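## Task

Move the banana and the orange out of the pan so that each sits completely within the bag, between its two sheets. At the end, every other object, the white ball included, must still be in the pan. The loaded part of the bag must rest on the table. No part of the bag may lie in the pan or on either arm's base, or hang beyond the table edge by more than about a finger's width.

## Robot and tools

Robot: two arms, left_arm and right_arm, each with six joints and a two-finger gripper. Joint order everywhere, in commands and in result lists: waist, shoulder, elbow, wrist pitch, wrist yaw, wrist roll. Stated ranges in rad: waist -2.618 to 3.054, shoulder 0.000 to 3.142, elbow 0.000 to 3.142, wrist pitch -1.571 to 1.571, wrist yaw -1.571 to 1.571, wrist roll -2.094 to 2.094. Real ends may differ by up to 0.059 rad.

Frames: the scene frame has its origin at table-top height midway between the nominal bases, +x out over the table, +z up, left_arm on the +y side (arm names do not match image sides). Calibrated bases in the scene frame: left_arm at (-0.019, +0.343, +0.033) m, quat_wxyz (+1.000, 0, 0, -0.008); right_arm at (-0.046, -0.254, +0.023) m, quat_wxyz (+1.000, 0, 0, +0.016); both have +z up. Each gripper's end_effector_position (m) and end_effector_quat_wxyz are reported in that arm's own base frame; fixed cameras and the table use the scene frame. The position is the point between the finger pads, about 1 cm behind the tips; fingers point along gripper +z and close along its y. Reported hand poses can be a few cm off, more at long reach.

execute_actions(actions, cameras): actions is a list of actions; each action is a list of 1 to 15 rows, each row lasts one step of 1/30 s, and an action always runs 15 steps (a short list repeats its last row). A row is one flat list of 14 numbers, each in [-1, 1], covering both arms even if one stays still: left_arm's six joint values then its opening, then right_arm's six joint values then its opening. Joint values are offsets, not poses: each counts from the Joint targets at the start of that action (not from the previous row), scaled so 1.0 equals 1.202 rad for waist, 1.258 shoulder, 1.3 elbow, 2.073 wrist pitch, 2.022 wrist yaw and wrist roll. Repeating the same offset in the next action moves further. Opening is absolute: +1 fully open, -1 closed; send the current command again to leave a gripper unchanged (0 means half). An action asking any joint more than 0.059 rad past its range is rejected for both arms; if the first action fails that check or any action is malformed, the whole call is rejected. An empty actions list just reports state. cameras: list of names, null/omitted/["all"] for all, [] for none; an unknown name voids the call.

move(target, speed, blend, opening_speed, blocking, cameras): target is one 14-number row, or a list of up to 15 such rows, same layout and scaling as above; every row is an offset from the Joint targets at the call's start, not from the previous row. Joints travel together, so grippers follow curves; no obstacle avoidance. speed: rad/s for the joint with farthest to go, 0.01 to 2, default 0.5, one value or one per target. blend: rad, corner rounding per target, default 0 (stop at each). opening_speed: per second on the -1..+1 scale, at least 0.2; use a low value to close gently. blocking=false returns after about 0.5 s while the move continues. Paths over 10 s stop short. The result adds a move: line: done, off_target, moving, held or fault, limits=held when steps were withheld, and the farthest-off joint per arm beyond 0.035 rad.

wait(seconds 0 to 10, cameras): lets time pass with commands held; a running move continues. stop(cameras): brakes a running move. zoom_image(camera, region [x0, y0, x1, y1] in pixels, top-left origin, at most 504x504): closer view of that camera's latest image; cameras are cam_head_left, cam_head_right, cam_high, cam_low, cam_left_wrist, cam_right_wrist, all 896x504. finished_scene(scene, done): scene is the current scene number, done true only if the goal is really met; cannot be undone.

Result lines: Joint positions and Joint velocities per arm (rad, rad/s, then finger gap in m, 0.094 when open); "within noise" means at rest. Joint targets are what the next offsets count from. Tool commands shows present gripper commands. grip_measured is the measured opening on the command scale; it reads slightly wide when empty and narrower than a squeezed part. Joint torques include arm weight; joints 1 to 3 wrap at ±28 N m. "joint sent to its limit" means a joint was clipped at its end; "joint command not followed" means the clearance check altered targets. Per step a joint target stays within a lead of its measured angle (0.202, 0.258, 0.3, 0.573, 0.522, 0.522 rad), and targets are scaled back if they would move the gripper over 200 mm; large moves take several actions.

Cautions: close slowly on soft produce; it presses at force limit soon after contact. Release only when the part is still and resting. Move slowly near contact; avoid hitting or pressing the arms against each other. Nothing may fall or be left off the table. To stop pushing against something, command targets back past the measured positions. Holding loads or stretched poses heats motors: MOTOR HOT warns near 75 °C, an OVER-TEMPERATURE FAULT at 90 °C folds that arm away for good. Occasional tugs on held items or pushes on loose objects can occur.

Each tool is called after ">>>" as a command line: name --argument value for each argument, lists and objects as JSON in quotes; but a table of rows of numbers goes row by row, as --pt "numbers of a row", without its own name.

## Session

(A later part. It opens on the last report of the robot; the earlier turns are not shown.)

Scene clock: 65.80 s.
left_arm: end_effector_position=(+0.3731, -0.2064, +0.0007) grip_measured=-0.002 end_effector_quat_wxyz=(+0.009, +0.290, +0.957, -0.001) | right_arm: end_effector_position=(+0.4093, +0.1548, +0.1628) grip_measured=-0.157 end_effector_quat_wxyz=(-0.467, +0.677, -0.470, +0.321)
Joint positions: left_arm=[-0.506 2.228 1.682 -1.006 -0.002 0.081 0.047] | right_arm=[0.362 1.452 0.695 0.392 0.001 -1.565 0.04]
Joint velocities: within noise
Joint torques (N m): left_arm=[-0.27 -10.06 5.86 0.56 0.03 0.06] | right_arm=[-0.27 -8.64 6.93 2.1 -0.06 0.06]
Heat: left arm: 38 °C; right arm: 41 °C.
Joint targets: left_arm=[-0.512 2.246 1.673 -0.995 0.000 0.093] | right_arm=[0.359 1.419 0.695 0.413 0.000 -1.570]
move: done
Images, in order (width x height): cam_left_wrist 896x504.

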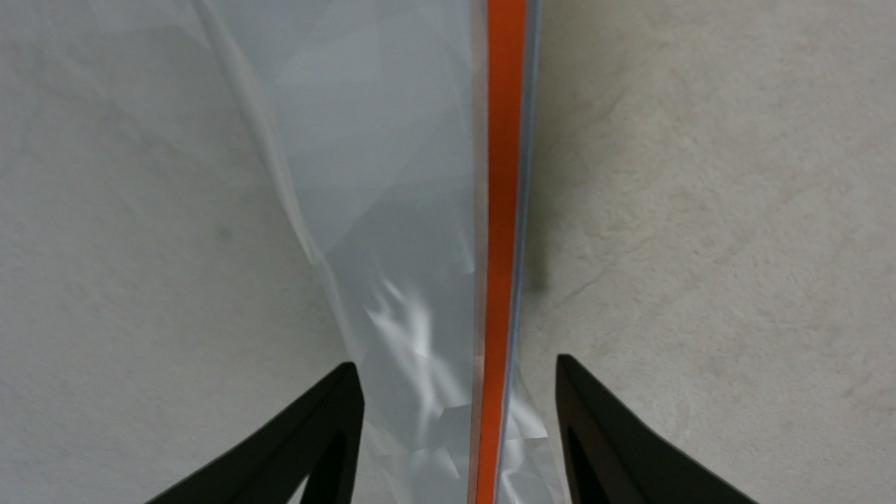

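>>> move --pt "-0.012 0 0 0 0 0 0 0 0 0 0 0 0 -0.25" --pt "-0.012 0.023 -0.012 -0.006 0 0 0 0 0 0 0 0 0 -0.25" --speed 0.2 --opening_speed 2 --cameras '["cam_left_wrist"]'

Scene clock: 66.87 s.
left_arm: end_effector_position=(+0.3630, -0.2073, -0.0149) grip_measured=-0.002 end_effector_quat_wxyz=(-0.012, +0.296, +0.955, +0.004) | right_arm: end_effector_position=(+0.4093, +0.1548, +0.1628) grip_measured=-0.157 end_effector_quat_wxyz=(-0.467, +0.677, -0.470, +0.321)
Joint positions: left_arm=[-0.52 2.257 1.666 -1.005 -0.002 0.082 0.047] | right_arm=[0.362 1.452 0.695 0.392 0.001 -1.565 0.04]
Joint velocities: within noise
Joint torques (N m): left_arm=[-0.34 -10.13 5.71 0.31 0.04 0.05] | right_arm=[-0.23 -8.62 6.91 2.11 -0.07 0.06]
Heat: left arm: 38 °C; right arm: 41 °C.
Joint targets: left_arm=[-0.526 2.275 1.657 -1.007 0.000 0.093] | right_arm=[0.359 1.419 0.695 0.413 0.000 -1.570]
move: done
Images, in order (width x height): cam_left_wrist 896x504.

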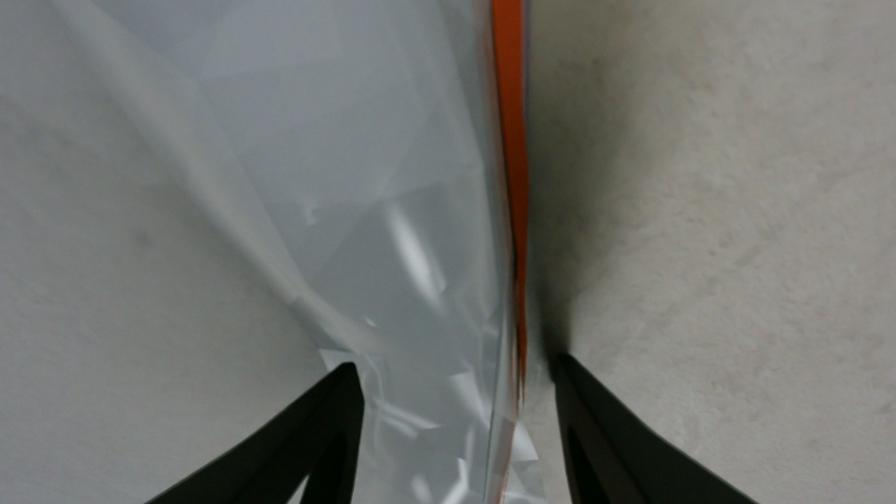

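>>> move --target '[0,0,0,0,0,0,-1,0,0,0,0,0,0,-0.25]' --opening_speed 0.5 --cameras '["cam_left_wrist"]'

>>> move --target '[0,-0.05,0.02,0.01,0,0,-1,0,0,0,0,0,0,-0.25]' --speed 0.3 --cameras '["cam_left_wrist","cam_low"]'

>>> zoom_image --camera "cam_low" --region '[340, 290, 540, 380]'

Scene clock: 69.30 s.
left_arm: end_effector_position=(+0.3630, -0.2072, -0.0149) grip_measured=-0.967 end_effector_quat_wxyz=(-0.012, +0.296, +0.955, +0.004) | right_arm: end_effector_position=(+0.4093, +0.1548, +0.1628) grip_measured=-0.157 end_effector_quat_wxyz=(-0.467, +0.677, -0.470, +0.321)
Joint positions: left_arm=[-0.52 2.257 1.666 -1.005 -0.003 0.082 0.002] | right_arm=[0.362 1.452 0.695 0.392 0.001 -1.565 0.04]
Joint velocities: within noise
Joint torques (N m): left_arm=[-0.31 -10.14 5.67 0.32 0.05 0.05] | right_arm=[-0.25 -8.64 6.95 2.1 -0.07 0.05]
Heat: left arm: 38 °C; right arm: 41 °C.
Joint targets: left_arm=[-0.526 2.275 1.657 -1.007 0.000 0.093] | right_arm=[0.359 1.419 0.695 0.413 0.000 -1.570]
move: done
Images, in order (width x height): cam_left_wrist 896x504.

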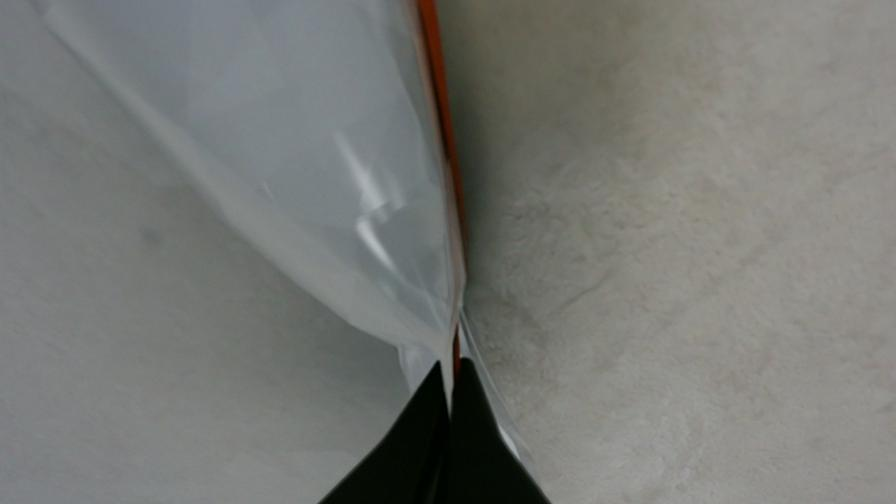

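Scene clock: 70.10 s.
left_arm: end_effector_position=(+0.3652, -0.2084, -0.0120) grip_measured=-0.969 end_effector_quat_wxyz=(-0.005, +0.296, +0.955, +0.003) | right_arm: end_effector_position=(+0.4093, +0.1548, +0.1628) grip_measured=-0.157 end_effector_quat_wxyz=(-0.467, +0.677, -0.470, +0.321)
Joint positions: left_arm=[-0.52 2.25 1.666 -0.998 -0.003 0.082 0.001] | right_arm=[0.362 1.452 0.695 0.392 0.001 -1.565 0.04]
Joint velocities: within noise
Joint torques (N m): left_arm=[-0.27 -14.5 8.28 0.49 0.04 0.05] | right_arm=[-0.24 -8.61 6.94 2.1 -0.07 0.06]
Heat: left arm: 39 °C; right arm: 41 °C.
Joint targets: left_arm=[-0.526 2.213 1.683 -0.986 0.000 0.093] | right_arm=[0.359 1.419 0.695 0.413 0.000 -1.570]
move: off_target (left_arm); left_arm: the shoulder is farthest, 0.038 rad from its target
Images, in order (width x height): cam_low 896x504, cam_left_wrist 896x504.

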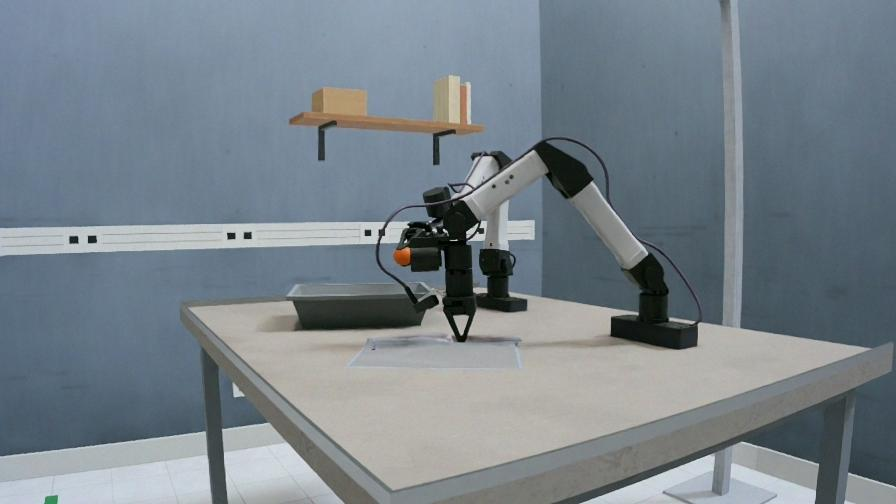

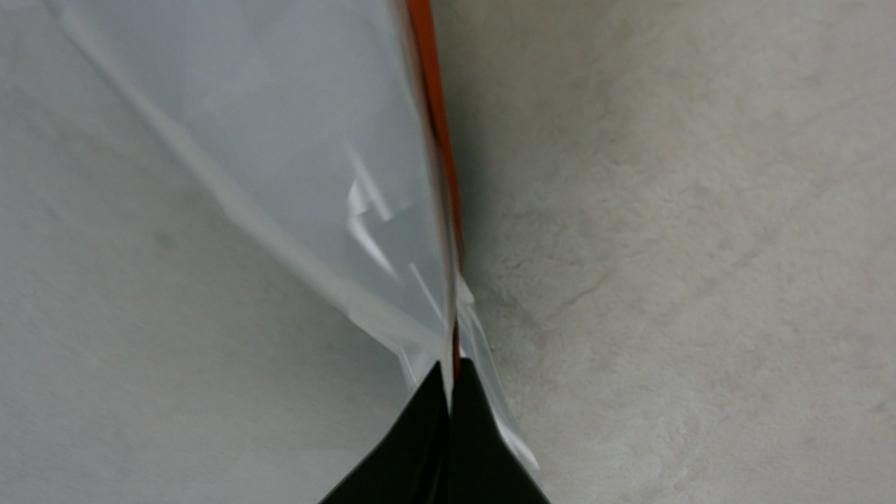

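Scaled by 2.520 from the camera's 896x504 image, which has a finer 1280x720 frame.

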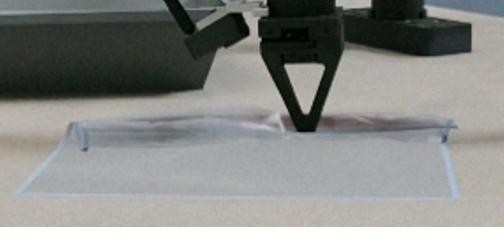

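>>> move --pt "-0.04 -0.05 0 0.03 0 0 -1 0 0 0 0 0 0 -0.25" --pt "-0.105 -0.03 0 0.01 0 -0.03 -1 0 0 0 0 0 0 -0.25" --pt "-0.11 0.045 -0.015 -0.006 0 -0.04 -1 0 0 0 0 0 0 -0.25" --speed 0.25 --blend 0.02 --cameras '["cam_left_wrist","cam_low","cam_high"]'

>>> zoom_image --camera "cam_low" --region '[340, 290, 540, 380]'

Scene clock: 71.97 s.
left_arm: end_effector_position=(+0.3362, -0.2577, -0.0139) grip_measured=-0.969 end_effector_quat_wxyz=(-0.001, +0.333, +0.943, +0.002) | right_arm: end_effector_position=(+0.4093, +0.1548, +0.1628) grip_measured=-0.157 end_effector_quat_wxyz=(-0.467, +0.677, -0.470, +0.321)
Joint positions: left_arm=[-0.655 2.256 1.669 -0.986 -0.003 0.024 0.001] | right_arm=[0.362 1.452 0.695 0.392 0.001 -1.565 0.04]
Joint velocities: within noise
Joint torques (N m): left_arm=[-0.06 -10.65 6.12 0.24 0.04 -0.18] | right_arm=[-0.24 -8.61 6.94 2.11 -0.06 0.06]
Heat: left arm: 39 °C; right arm: 41 °C.
Joint targets: left_arm=[-0.659 2.269 1.664 -0.999 0.000 0.012] | right_arm=[0.359 1.419 0.695 0.413 0.000 -1.570]
move: done
Images, in order (width x height): cam_high 896x504, cam_low 896x504, cam_left_wrist 896x504.

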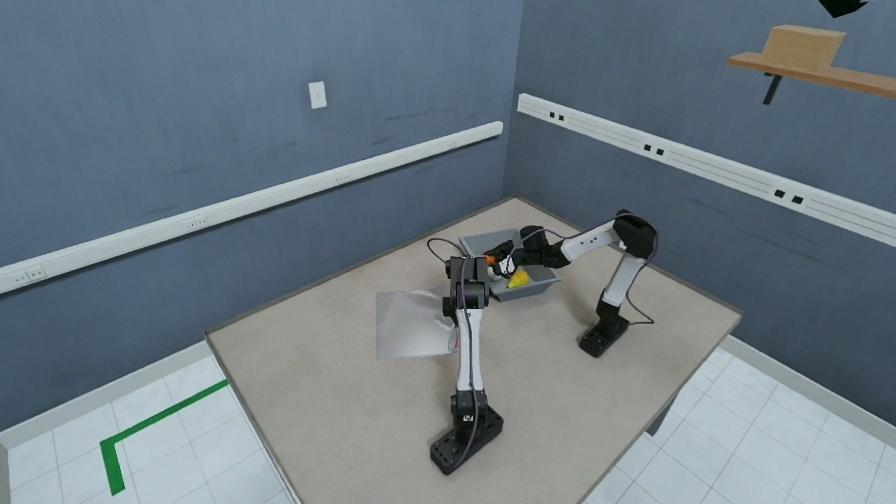

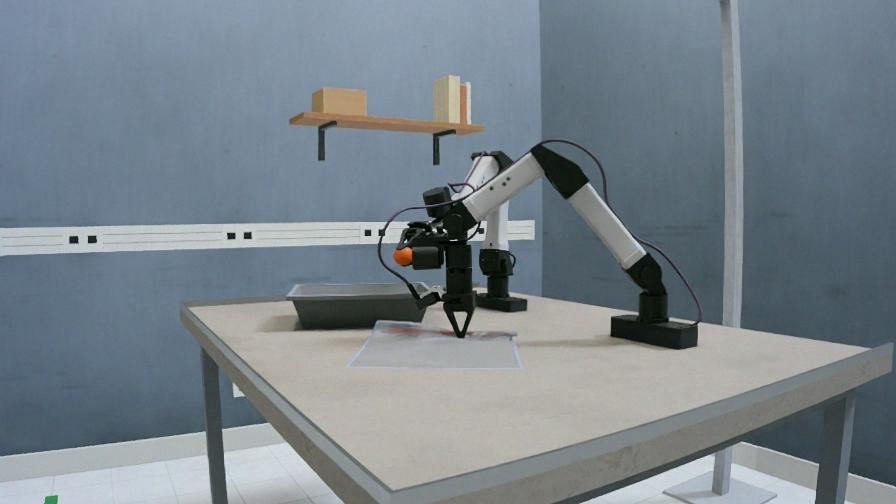

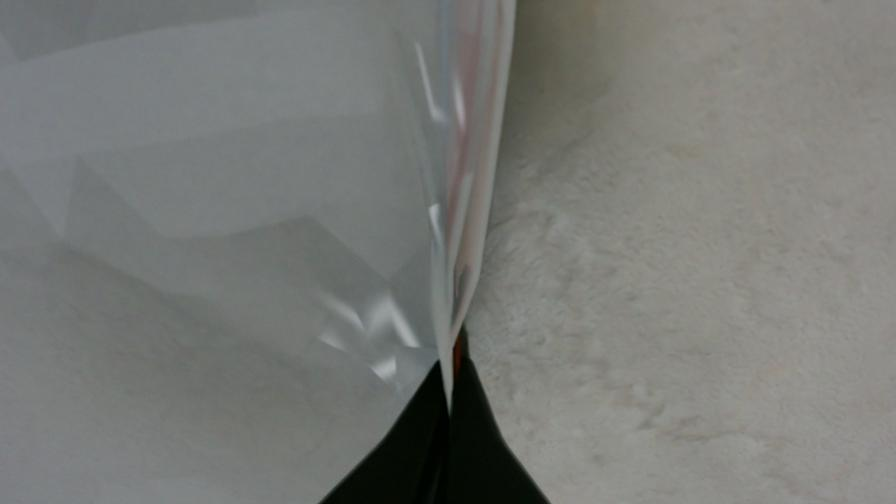

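Scaled by 2.520 from the camera's 896x504 image, which has a finer 1280x720 frame.

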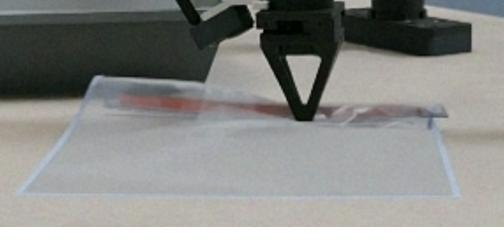

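>>> move --pt "-0.02 -0.02 0 0 0 -0.02 -1 0 0 0 0 0 0 -0.25" --pt "-0.055 0.0 0 0 0 -0.03 -1 0 0 0 0 0 0 -0.25" --speed 0.25 --blend 0.01 --cameras '["cam_low"]'

>>> zoom_image --camera "cam_low" --region '[340, 290, 540, 380]'

>>> move --target '[0,0,0,0,0,0,0,0,0,0,0,0,0,-0.25]' --opening_speed 0.8 --cameras '["cam_left_wrist"]'

>>> move --target '[0,-0.2,0,0.1,0,0,0,0,0,0,0,0,0,-0.25]' --cameras '["cam_left_wrist","cam_low","cam_high"]'

>>> zoom_image --camera "cam_low" --region '[340, 290, 540, 380]'

Scene clock: 73.43 s.
left_arm: end_effector_position=(+0.3170, -0.2804, -0.0139) grip_measured=-0.969 end_effector_quat_wxyz=(-0.001, +0.338, +0.941, +0.002) | right_arm: end_effector_position=(+0.4093, +0.1548, +0.1628) grip_measured=-0.157 end_effector_quat_wxyz=(-0.467, +0.677, -0.470, +0.321)
Joint positions: left_arm=[-0.725 2.256 1.669 -0.987 -0.003 -0.037 0.001] | right_arm=[0.362 1.452 0.695 0.392 0.001 -1.565 0.04]
Joint velocities: within noise
Joint torques (N m): left_arm=[0.28 -10.63 6.13 0.27 0.03 -0.16] | right_arm=[-0.24 -8.62 6.94 2.11 -0.06 0.06]
Heat: left arm: 39 °C; right arm: 41 °C.
Joint targets: left_arm=[-0.725 2.269 1.664 -0.999 0.000 -0.049] | right_arm=[0.359 1.419 0.695 0.413 0.000 -1.570]
move: done
Images, in order (width x height): cam_low 896x504.

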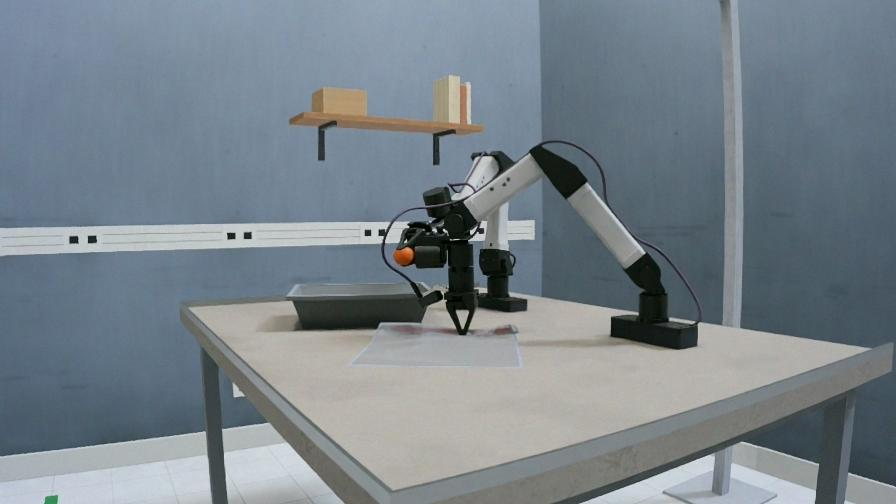

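Scaled by 2.520 from the camera's 896x504 image, which has a finer 1280x720 frame.

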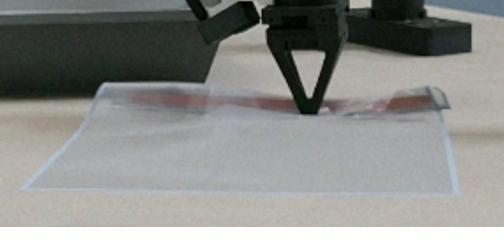

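Scene clock: 74.90 s.
left_arm: end_effector_position=(+0.3170, -0.2804, -0.0139) grip_measured=-0.002 end_effector_quat_wxyz=(-0.001, +0.337, +0.942, +0.002) | right_arm: end_effector_position=(+0.4093, +0.1548, +0.1628) grip_measured=-0.157 end_effector_quat_wxyz=(-0.467, +0.677, -0.470, +0.321)
Joint positions: left_arm=[-0.725 2.256 1.669 -0.987 -0.003 -0.038 0.047] | right_arm=[0.362 1.452 0.695 0.392 0.001 -1.565 0.04]
Joint velocities: within noise
Joint torques (N m): left_arm=[0.25 -10.62 6.13 0.27 0.03 -0.14] | right_arm=[-0.25 -8.64 6.95 2.11 -0.06 0.06]
Heat: left arm: 39 °C; right arm: 41 °C.
Joint targets: left_arm=[-0.725 2.269 1.664 -0.999 0.000 -0.049] | right_arm=[0.359 1.419 0.695 0.413 0.000 -1.570]
move: done
Images, in order (width x height): cam_left_wrist 896x504.

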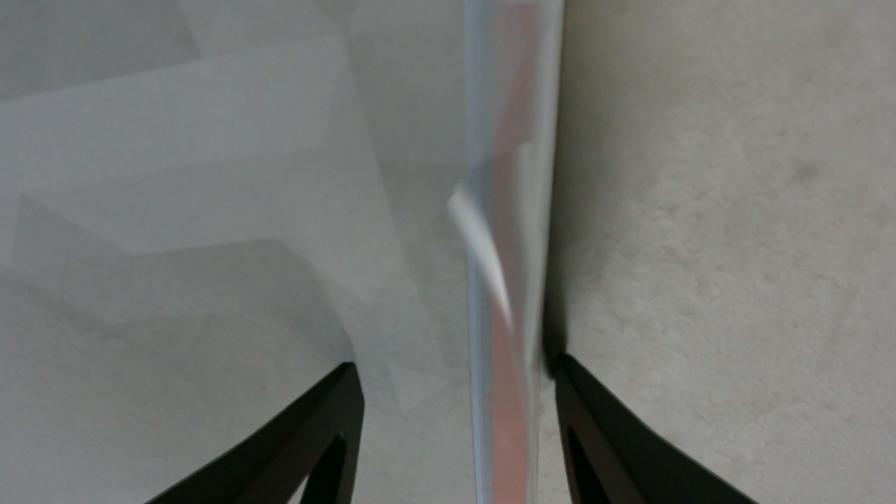

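Scene clock: 76.00 s.
left_arm: end_effector_position=(+0.3630, -0.3213, +0.0940) grip_measured=-0.002 end_effector_quat_wxyz=(+0.189, +0.330, +0.922, -0.074) | right_arm: end_effector_position=(+0.4093, +0.1548, +0.1628) grip_measured=-0.157 end_effector_quat_wxyz=(-0.467, +0.677, -0.470, +0.321)
Joint positions: left_arm=[-0.725 2.029 1.667 -0.8 -0.003 -0.038 0.047] | right_arm=[0.362 1.452 0.695 0.392 0.001 -1.565 0.04]
Joint velocities: within noise
Joint torques (N m): left_arm=[0.25 -11.74 7.46 1.41 0.04 -0.14] | right_arm=[-0.25 -8.65 6.94 2.11 -0.06 0.06]
Heat: left arm: 39 °C; right arm: 41 °C.
Joint targets: left_arm=[-0.725 2.017 1.664 -0.792 0.000 -0.049] | right_arm=[0.359 1.419 0.695 0.413 0.000 -1.570]
move: done
Images, in order (width x height): cam_high 896x504, cam_low 896x504, cam_left_wrist 896x504.

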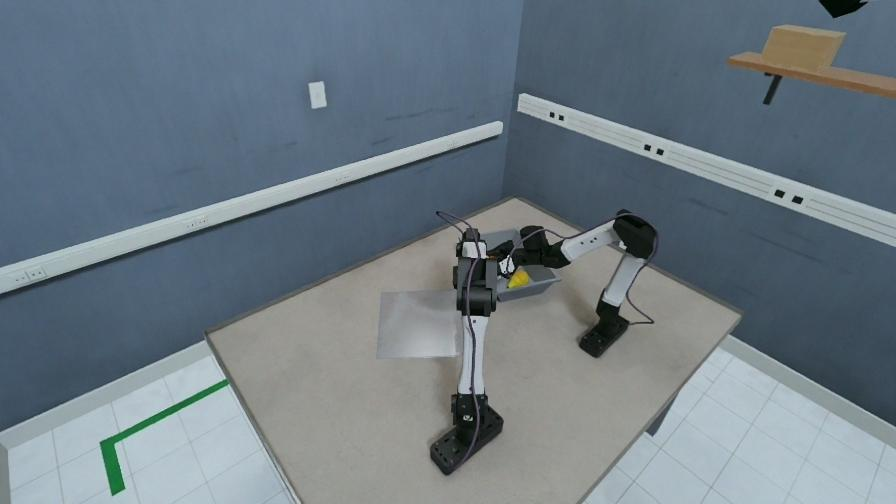

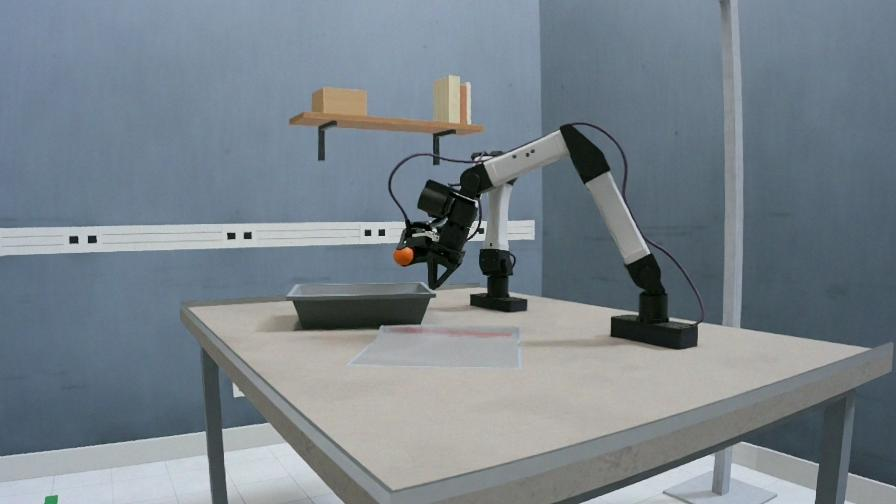

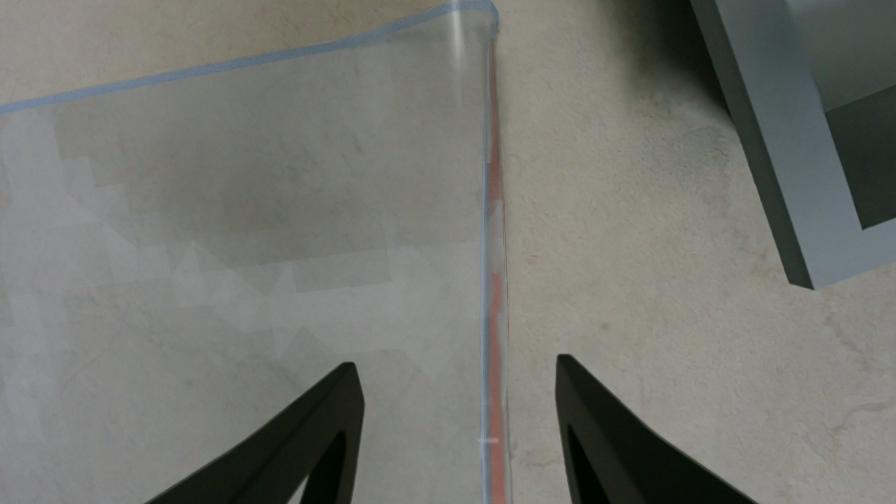

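Scaled by 2.520 from the camera's 896x504 image, which has a finer 1280x720 frame.

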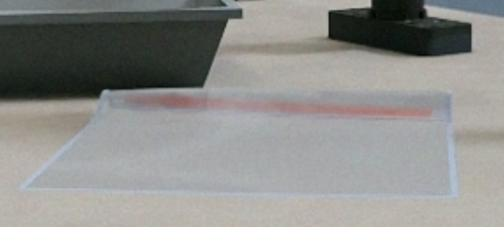

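>>> zoom_image --camera "cam_left_wrist" --region '[400, 0, 560, 110]'

>>> zoom_image --camera "cam_left_wrist" --region '[420, 200, 560, 300]'

>>> zoom_image --camera "cam_left_wrist" --region '[420, 400, 560, 504]'

Scaled by 3.150 from the camera's 896x504 image, which has a finer 1280x720 frame.

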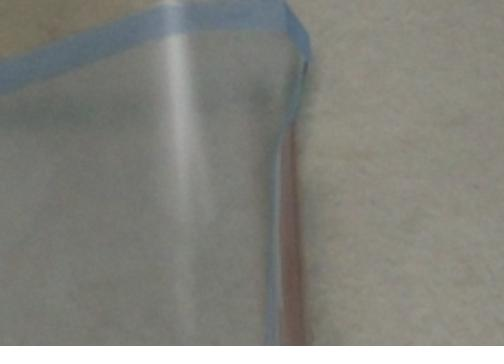

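Scaled by 3.600 from the camera's 896x504 image, which has a finer 1280x720 frame.

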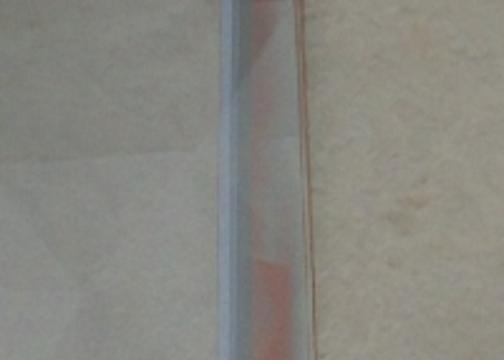

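Scaled by 3.600 from the camera's 896x504 image, which has a finer 1280x720 frame.

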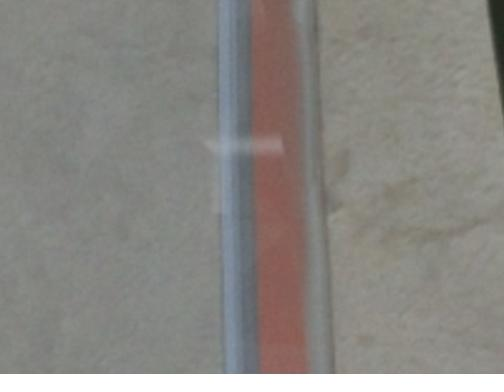

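>>> move --target '[0.25,0,0,0,0,0,0,0,0,0,0,0,0,-0.25]' --speed 0.8 --cameras '["cam_head_left","cam_head_right","cam_low","cam_high"]'

>>> zoom_image --camera "cam_head_left" --region '[270, 190, 430, 330]'

>>> zoom_image --camera "cam_low" --region '[370, 310, 530, 350]'

Scene clock: 78.37 s.
left_arm: end_effector_position=(+0.4438, -0.1975, +0.0944) grip_measured=-0.002 end_effector_quat_wxyz=(+0.200, +0.185, +0.961, -0.046) | right_arm: end_effector_position=(+0.4093, +0.1548, +0.1628) grip_measured=-0.157 end_effector_quat_wxyz=(-0.467, +0.677, -0.470, +0.321)
Joint positions: left_arm=[-0.419 2.029 1.667 -0.796 -0.002 -0.039 0.047] | right_arm=[0.362 1.452 0.695 0.392 0.001 -1.565 0.04]
Joint velocities: within noise
Joint torques (N m): left_arm=[-0.13 -11.78 7.47 1.37 0.04 -0.14] | right_arm=[-0.27 -8.61 6.93 2.11 -0.06 0.06]
Heat: left arm: 40 °C; right arm: 41 °C.
Joint targets: left_arm=[-0.424 2.017 1.664 -0.792 0.000 -0.049] | right_arm=[0.359 1.419 0.695 0.413 0.000 -1.570]
move: done
Images, in order (width x height): cam_head_left 896x504, cam_head_right 896x504, cam_high 896x504, cam_low 896x504.

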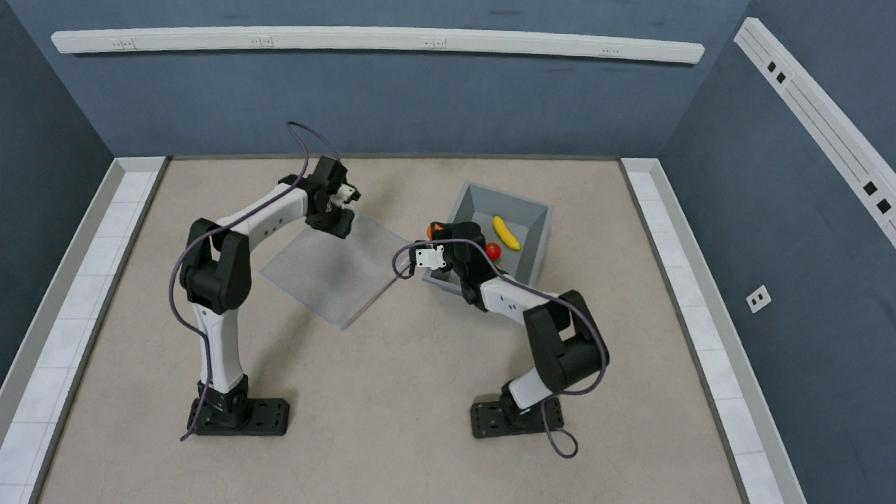

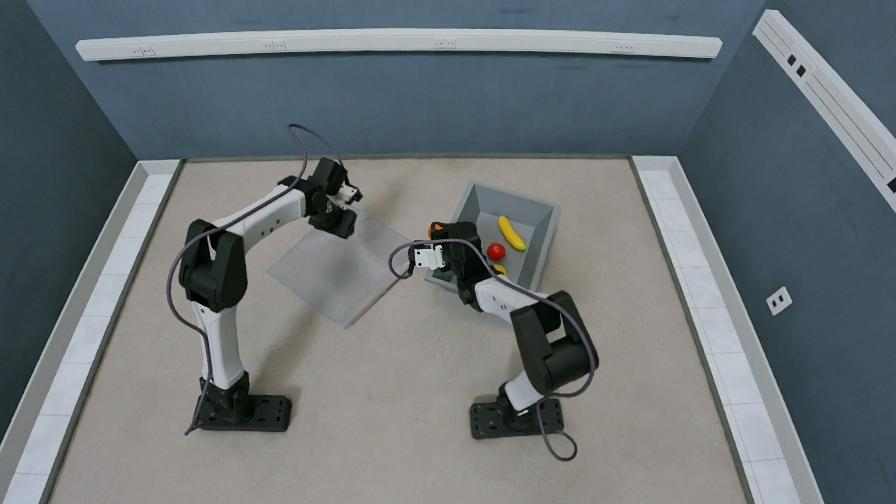

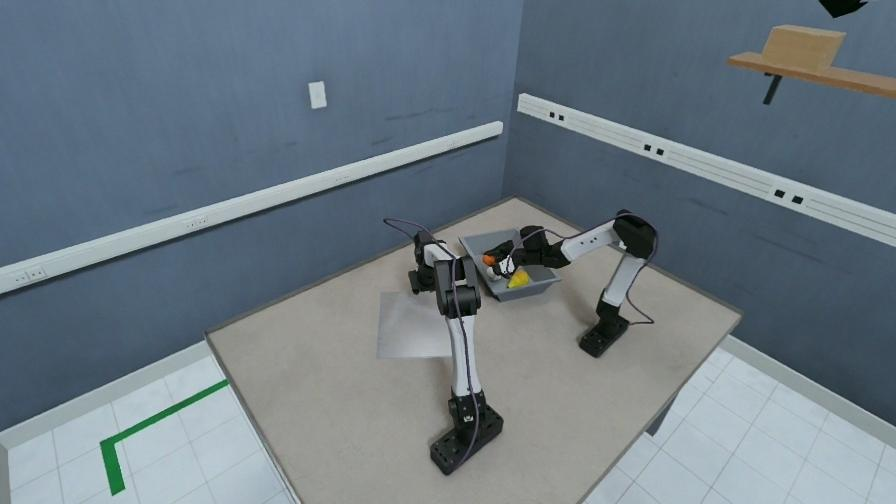

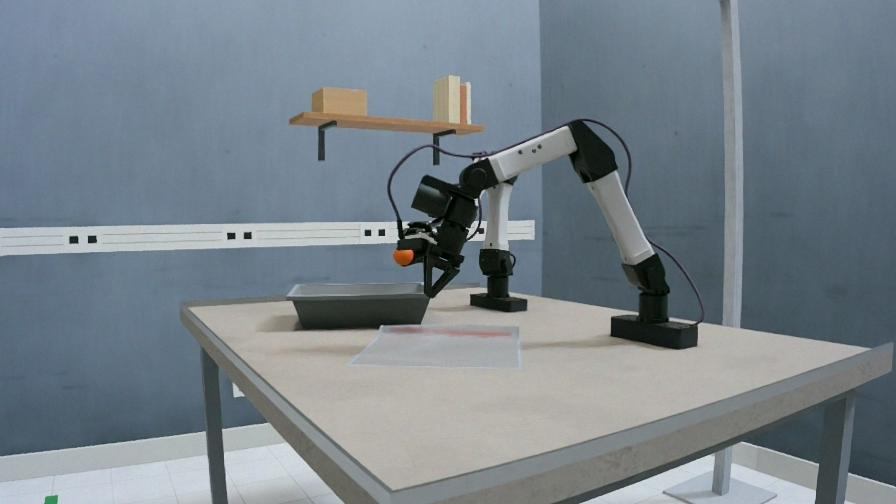

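Scaled by 3.150 from the camera's 896x504 image, which has a finer 1280x720 frame.

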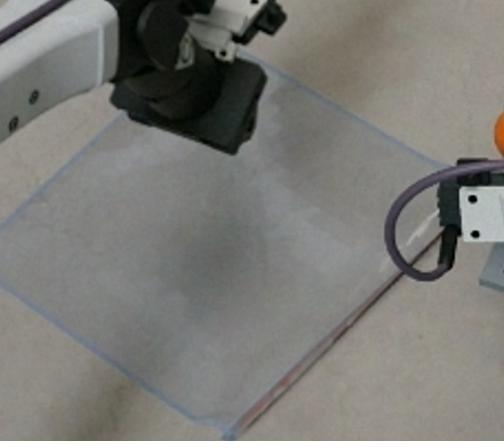

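Scaled by 3.150 from the camera's 896x504 image, which has a finer 1280x720 frame.

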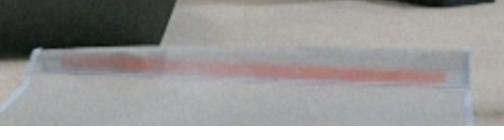

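>>> move --target '[0,0,0,0,0,0,0,0.4,0,0,0,0,0,-0.25]' --speed 0.8 --cameras '["cam_right_wrist"]'

>>> zoom_image --camera "cam_right_wrist" --region '[100, 0, 400, 300]'

Scene clock: 80.03 s.
left_arm: end_effector_position=(+0.4438, -0.1975, +0.0944) grip_measured=-0.002 end_effector_quat_wxyz=(+0.200, +0.185, +0.961, -0.046) | right_arm: end_effector_position=(+0.2929, +0.3251, +0.1628) grip_measured=-0.157 end_effector_quat_wxyz=(-0.529, +0.768, -0.298, +0.202)
Joint positions: left_arm=[-0.419 2.029 1.667 -0.796 -0.002 -0.039 0.047] | right_arm=[0.838 1.452 0.695 0.392 0.001 -1.565 0.04]
Joint velocities: within noise
Joint torques (N m): left_arm=[-0.17 -11.75 7.51 1.37 0.03 -0.14] | right_arm=[0.25 -8.64 6.94 2.11 -0.06 0.06]
Heat: left arm: 40 °C; right arm: 41 °C.
Joint targets: left_arm=[-0.424 2.017 1.664 -0.792 0.000 -0.049] | right_arm=[0.840 1.419 0.695 0.414 0.000 -1.570]
move: done
Images, in order (width x height): cam_right_wrist 896x504.

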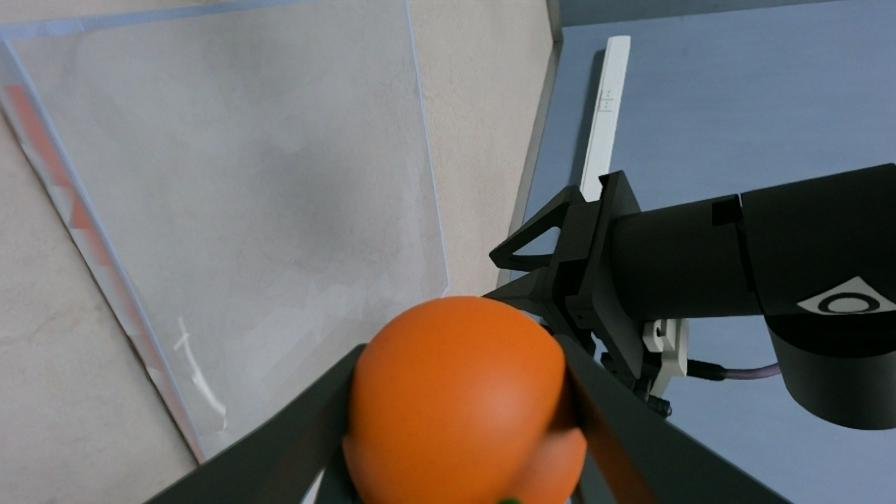

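Scaled by 1.680 from the camera's 896x504 image, which has a finer 1280x720 frame.

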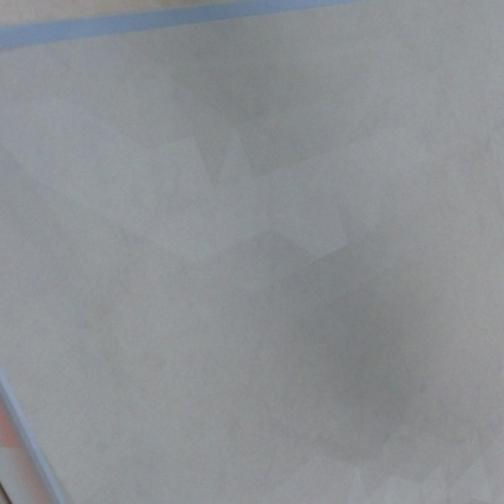

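>>> zoom_image --camera "cam_right_wrist" --region '[0, 20, 160, 180]'

>>> zoom_image --camera "cam_right_wrist" --region '[40, 160, 240, 360]'

>>> zoom_image --camera "cam_right_wrist" --region '[120, 320, 260, 460]'

Scaled by 3.150 from the camera's 896x504 image, which has a finer 1280x720 frame.

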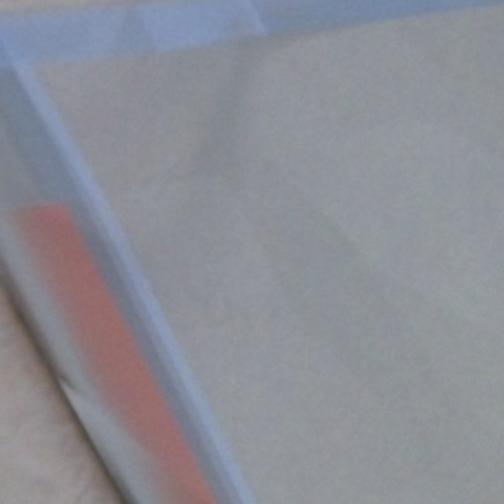

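Scaled by 2.520 from the camera's 896x504 image, which has a finer 1280x720 frame.

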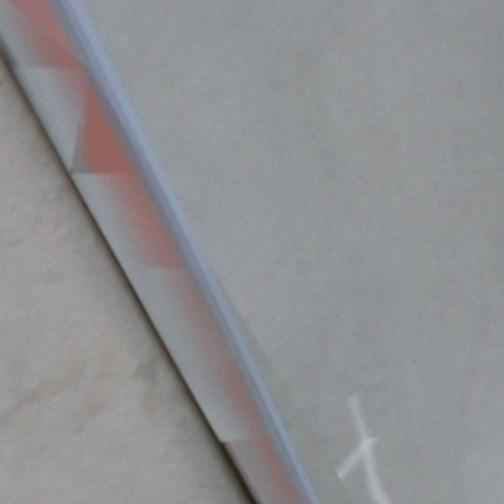

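Scaled by 3.600 from the camera's 896x504 image, which has a finer 1280x720 frame.

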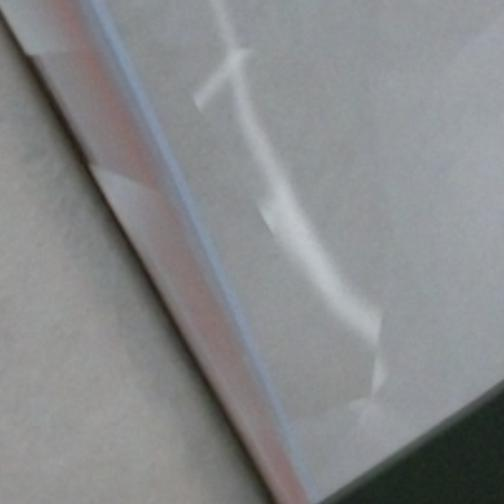

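>>> move --pt "-0.1909 0.087 0.0422 -0.1791 0 0 -1 -0.5 0 0 0 0 0 -0.25" --pt "-0.1909 0.155 -0.088 -0.056 0 0 -1 -0.5 0 0 0 0 0 -0.25" --speed '[0.8,0.3]' --opening_speed 3 --cameras '["cam_left_wrist"]'

Scene clock: 87.93 s.
left_arm: end_effector_position=(+0.3240, -0.2477, -0.0161) grip_measured=-0.987 end_effector_quat_wxyz=(+0.002, +0.302, +0.953, +0.000) | right_arm: end_effector_position=(+0.4250, +0.1045, +0.1628) grip_measured=-0.157 end_effector_quat_wxyz=(-0.447, +0.647, -0.510, +0.349)
Joint positions: left_arm=[-0.654 2.196 1.558 -0.929 -0.002 -0.039 0.001] | right_arm=[0.242 1.452 0.695 0.392 0.001 -1.565 0.04]
Joint velocities: within noise
Joint torques (N m): left_arm=[0.21 -9.8 5.65 0.66 0.04 -0.14] | right_arm=[-0.23 -8.64 6.94 2.1 -0.06 0.06]
Heat: left arm: 40 °C; right arm: 41 °C.
Joint targets: left_arm=[-0.654 2.212 1.549 -0.908 0.000 -0.049] | right_arm=[0.239 1.419 0.695 0.413 0.000 -1.570]
move: done
Images, in order (width x height): cam_left_wrist 896x504.

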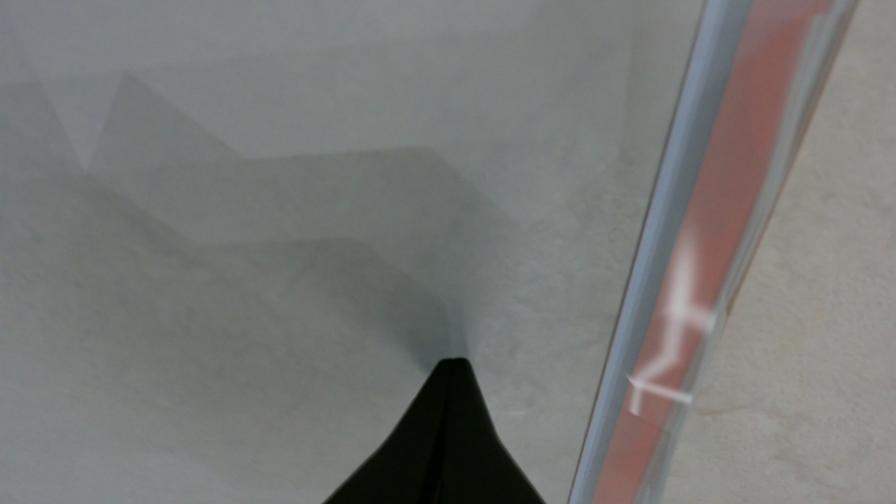

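>>> move --target '[-0.178,0.0401,0.0664,-0.0174,0,0,-1,0,0,0,0,0,0,-0.25]' --speed 0.15 --cameras '["cam_left_wrist","cam_low"]'

>>> zoom_image --camera "cam_low" --region '[340, 290, 540, 380]'

Scene clock: 89.87 s.
left_arm: end_effector_position=(+0.2824, -0.3139, -0.0158) grip_measured=-0.987 end_effector_quat_wxyz=(+0.012, +0.389, +0.921, -0.004) | right_arm: end_effector_position=(+0.4250, +0.1045, +0.1628) grip_measured=-0.157 end_effector_quat_wxyz=(-0.447, +0.647, -0.510, +0.349)
Joint positions: left_arm=[-0.839 2.228 1.613 -0.93 -0.002 -0.039 0.001] | right_arm=[0.242 1.452 0.695 0.392 0.001 -1.565 0.04]
Joint velocities: within noise
Joint torques (N m): left_arm=[0.44 -11.43 6.57 0.46 0.01 -0.04] | right_arm=[-0.21 -8.61 6.93 2.1 -0.06 0.06]
Heat: left arm: 40 °C; right arm: 41 °C.
Joint targets: left_arm=[-0.836 2.228 1.612 -0.930 -0.002 -0.039] | right_arm=[0.239 1.419 0.695 0.413 0.000 -1.570]
move: held (left_arm; a check stopped the path); limits=held
joint command not followed: on one or more control steps a check withheld the commanded joint targets of the left arm, and it was not sent them on those steps.
cause: the commanded joint targets, or the way to them, would bring a part of the robot too close to another arm (this arm's wrist (the part past the wrist pitch) and the right arm's wrist camera).
Images, in order (width x height): cam_low 896x504, cam_left_wrist 896x504.

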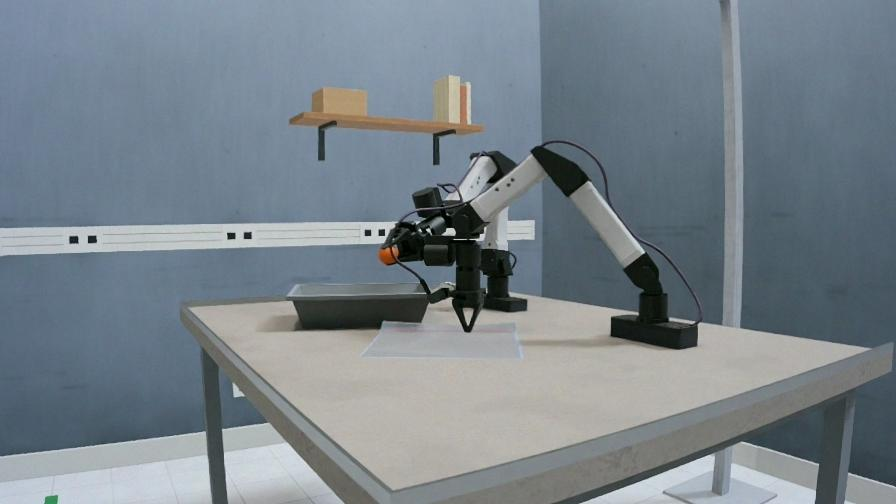

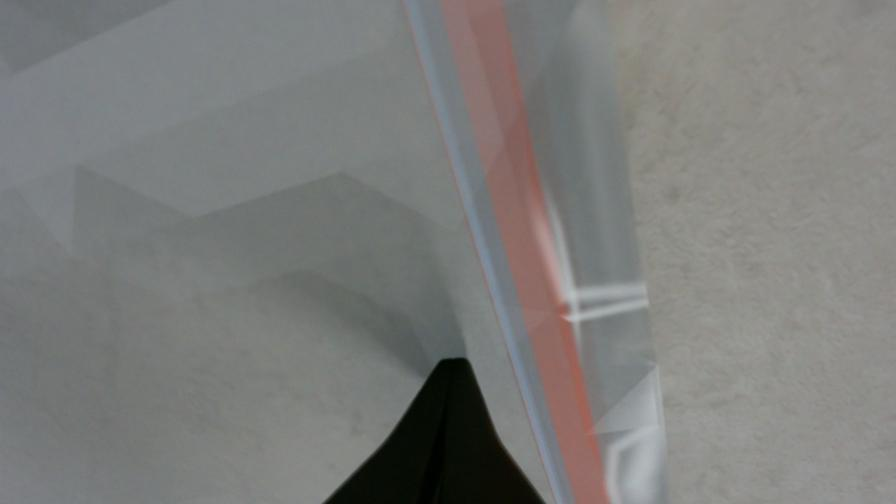

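Scaled by 2.520 from the camera's 896x504 image, which has a finer 1280x720 frame.

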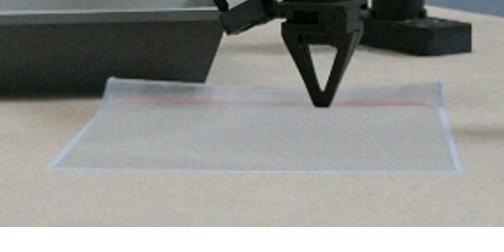

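>>> move --pt "0 -0.03 0.0946 -0.0897 0 0 -1 -0.3 0 0 0 0 0 -0.25" --pt "0.0218 -0.0417 0.0798 -0.0873 0 0 -1 -0.3 0 0 0 0 0 -0.25" --pt "0.0218 0.0014 0.0015 -0.0121 0 0 -1 -0.3 0 0 0 0 0 -0.25" --speed '[0.3,0.4,0.3]' --cameras '["cam_left_wrist"]'

>>> move --target '[-0.06,0.028,0.046,-0.012,0,0,-1,0,0,0,0,0,0,-0.25]' --speed 0.15 --cameras '["cam_left_wrist"]'

Scene clock: 93.53 s.
left_arm: end_effector_position=(+0.2884, -0.3034, -0.0079) grip_measured=-0.987 end_effector_quat_wxyz=(+0.007, +0.377, +0.926, -0.002) | right_arm: end_effector_position=(+0.4346, -0.0513, +0.1628) grip_measured=-0.157 end_effector_quat_wxyz=(+0.377, -0.546, +0.617, -0.423)
Joint positions: left_arm=[-0.812 2.215 1.624 -0.967 -0.002 -0.039 0.001] | right_arm=[-0.117 1.452 0.695 0.392 0.001 -1.565 0.04]
Joint velocities: within noise
Joint torques (N m): left_arm=[0.32 -10.15 5.72 0.56 0 -0.05] | right_arm=[-0.39 -8.64 6.93 2.11 -0.06 0.06]
Heat: left arm: 41 °C; right arm: 41 °C.
Joint targets: left_arm=[-0.810 2.230 1.614 -0.955 -0.002 -0.039] | right_arm=[-0.121 1.419 0.695 0.413 0.000 -1.570]
move: done
Images, in order (width x height): cam_left_wrist 896x504.

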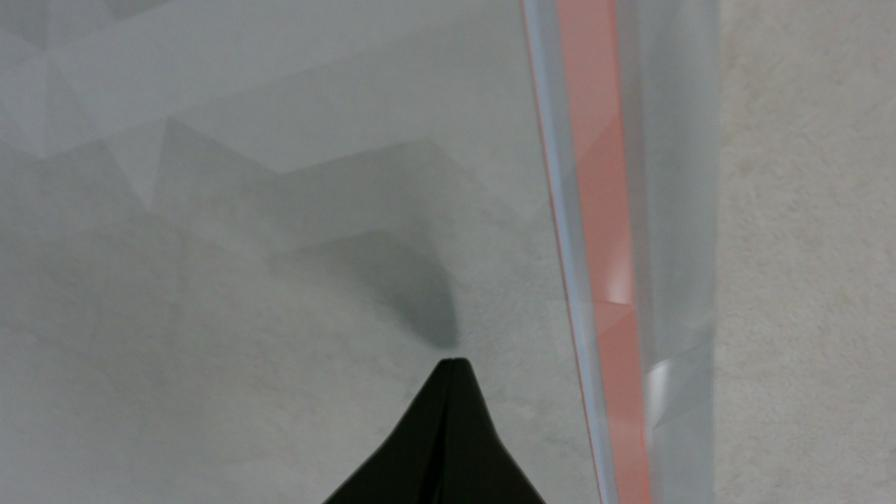

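Scene clock: 94.40 s.
left_arm: end_effector_position=(+0.2713, -0.3255, -0.0125) grip_measured=-0.987 end_effector_quat_wxyz=(+0.005, +0.407, +0.914, -0.001) | right_arm: end_effector_position=(+0.4346, -0.0513, +0.1628) grip_measured=-0.157 end_effector_quat_wxyz=(+0.377, -0.546, +0.617, -0.423)
Joint positions: left_arm=[-0.877 2.244 1.653 -0.971 -0.002 -0.039 0.001] | right_arm=[-0.117 1.452 0.695 0.392 0.001 -1.565 0.04]
Joint velocities: within noise
Joint torques (N m): left_arm=[-0.16 -9.83 8.66 0.32 0 -0.05] | right_arm=[-0.39 -8.62 6.93 2.1 -0.06 0.06]
Heat: left arm: 41 °C; right arm: 41 °C.
Joint targets: left_arm=[-0.882 2.265 1.674 -0.980 -0.002 -0.039] | right_arm=[-0.121 1.419 0.695 0.413 0.000 -1.570]
move: done
Images, in order (width x height): cam_left_wrist 896x504.

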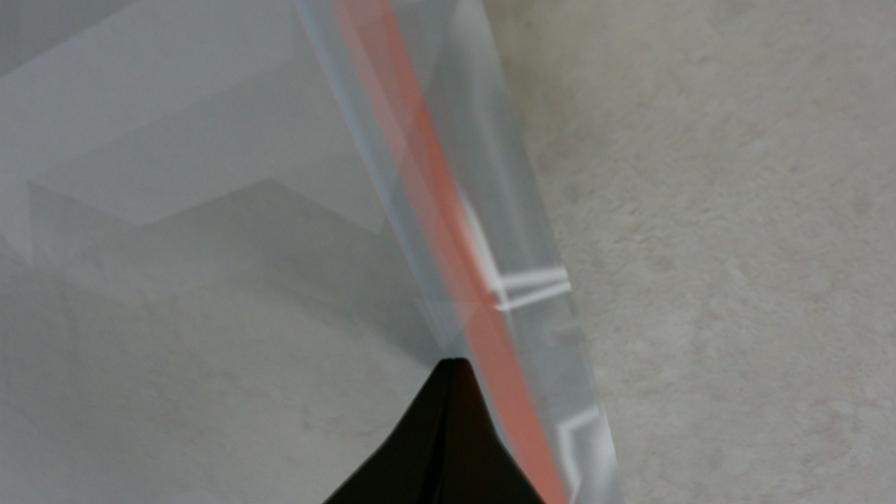

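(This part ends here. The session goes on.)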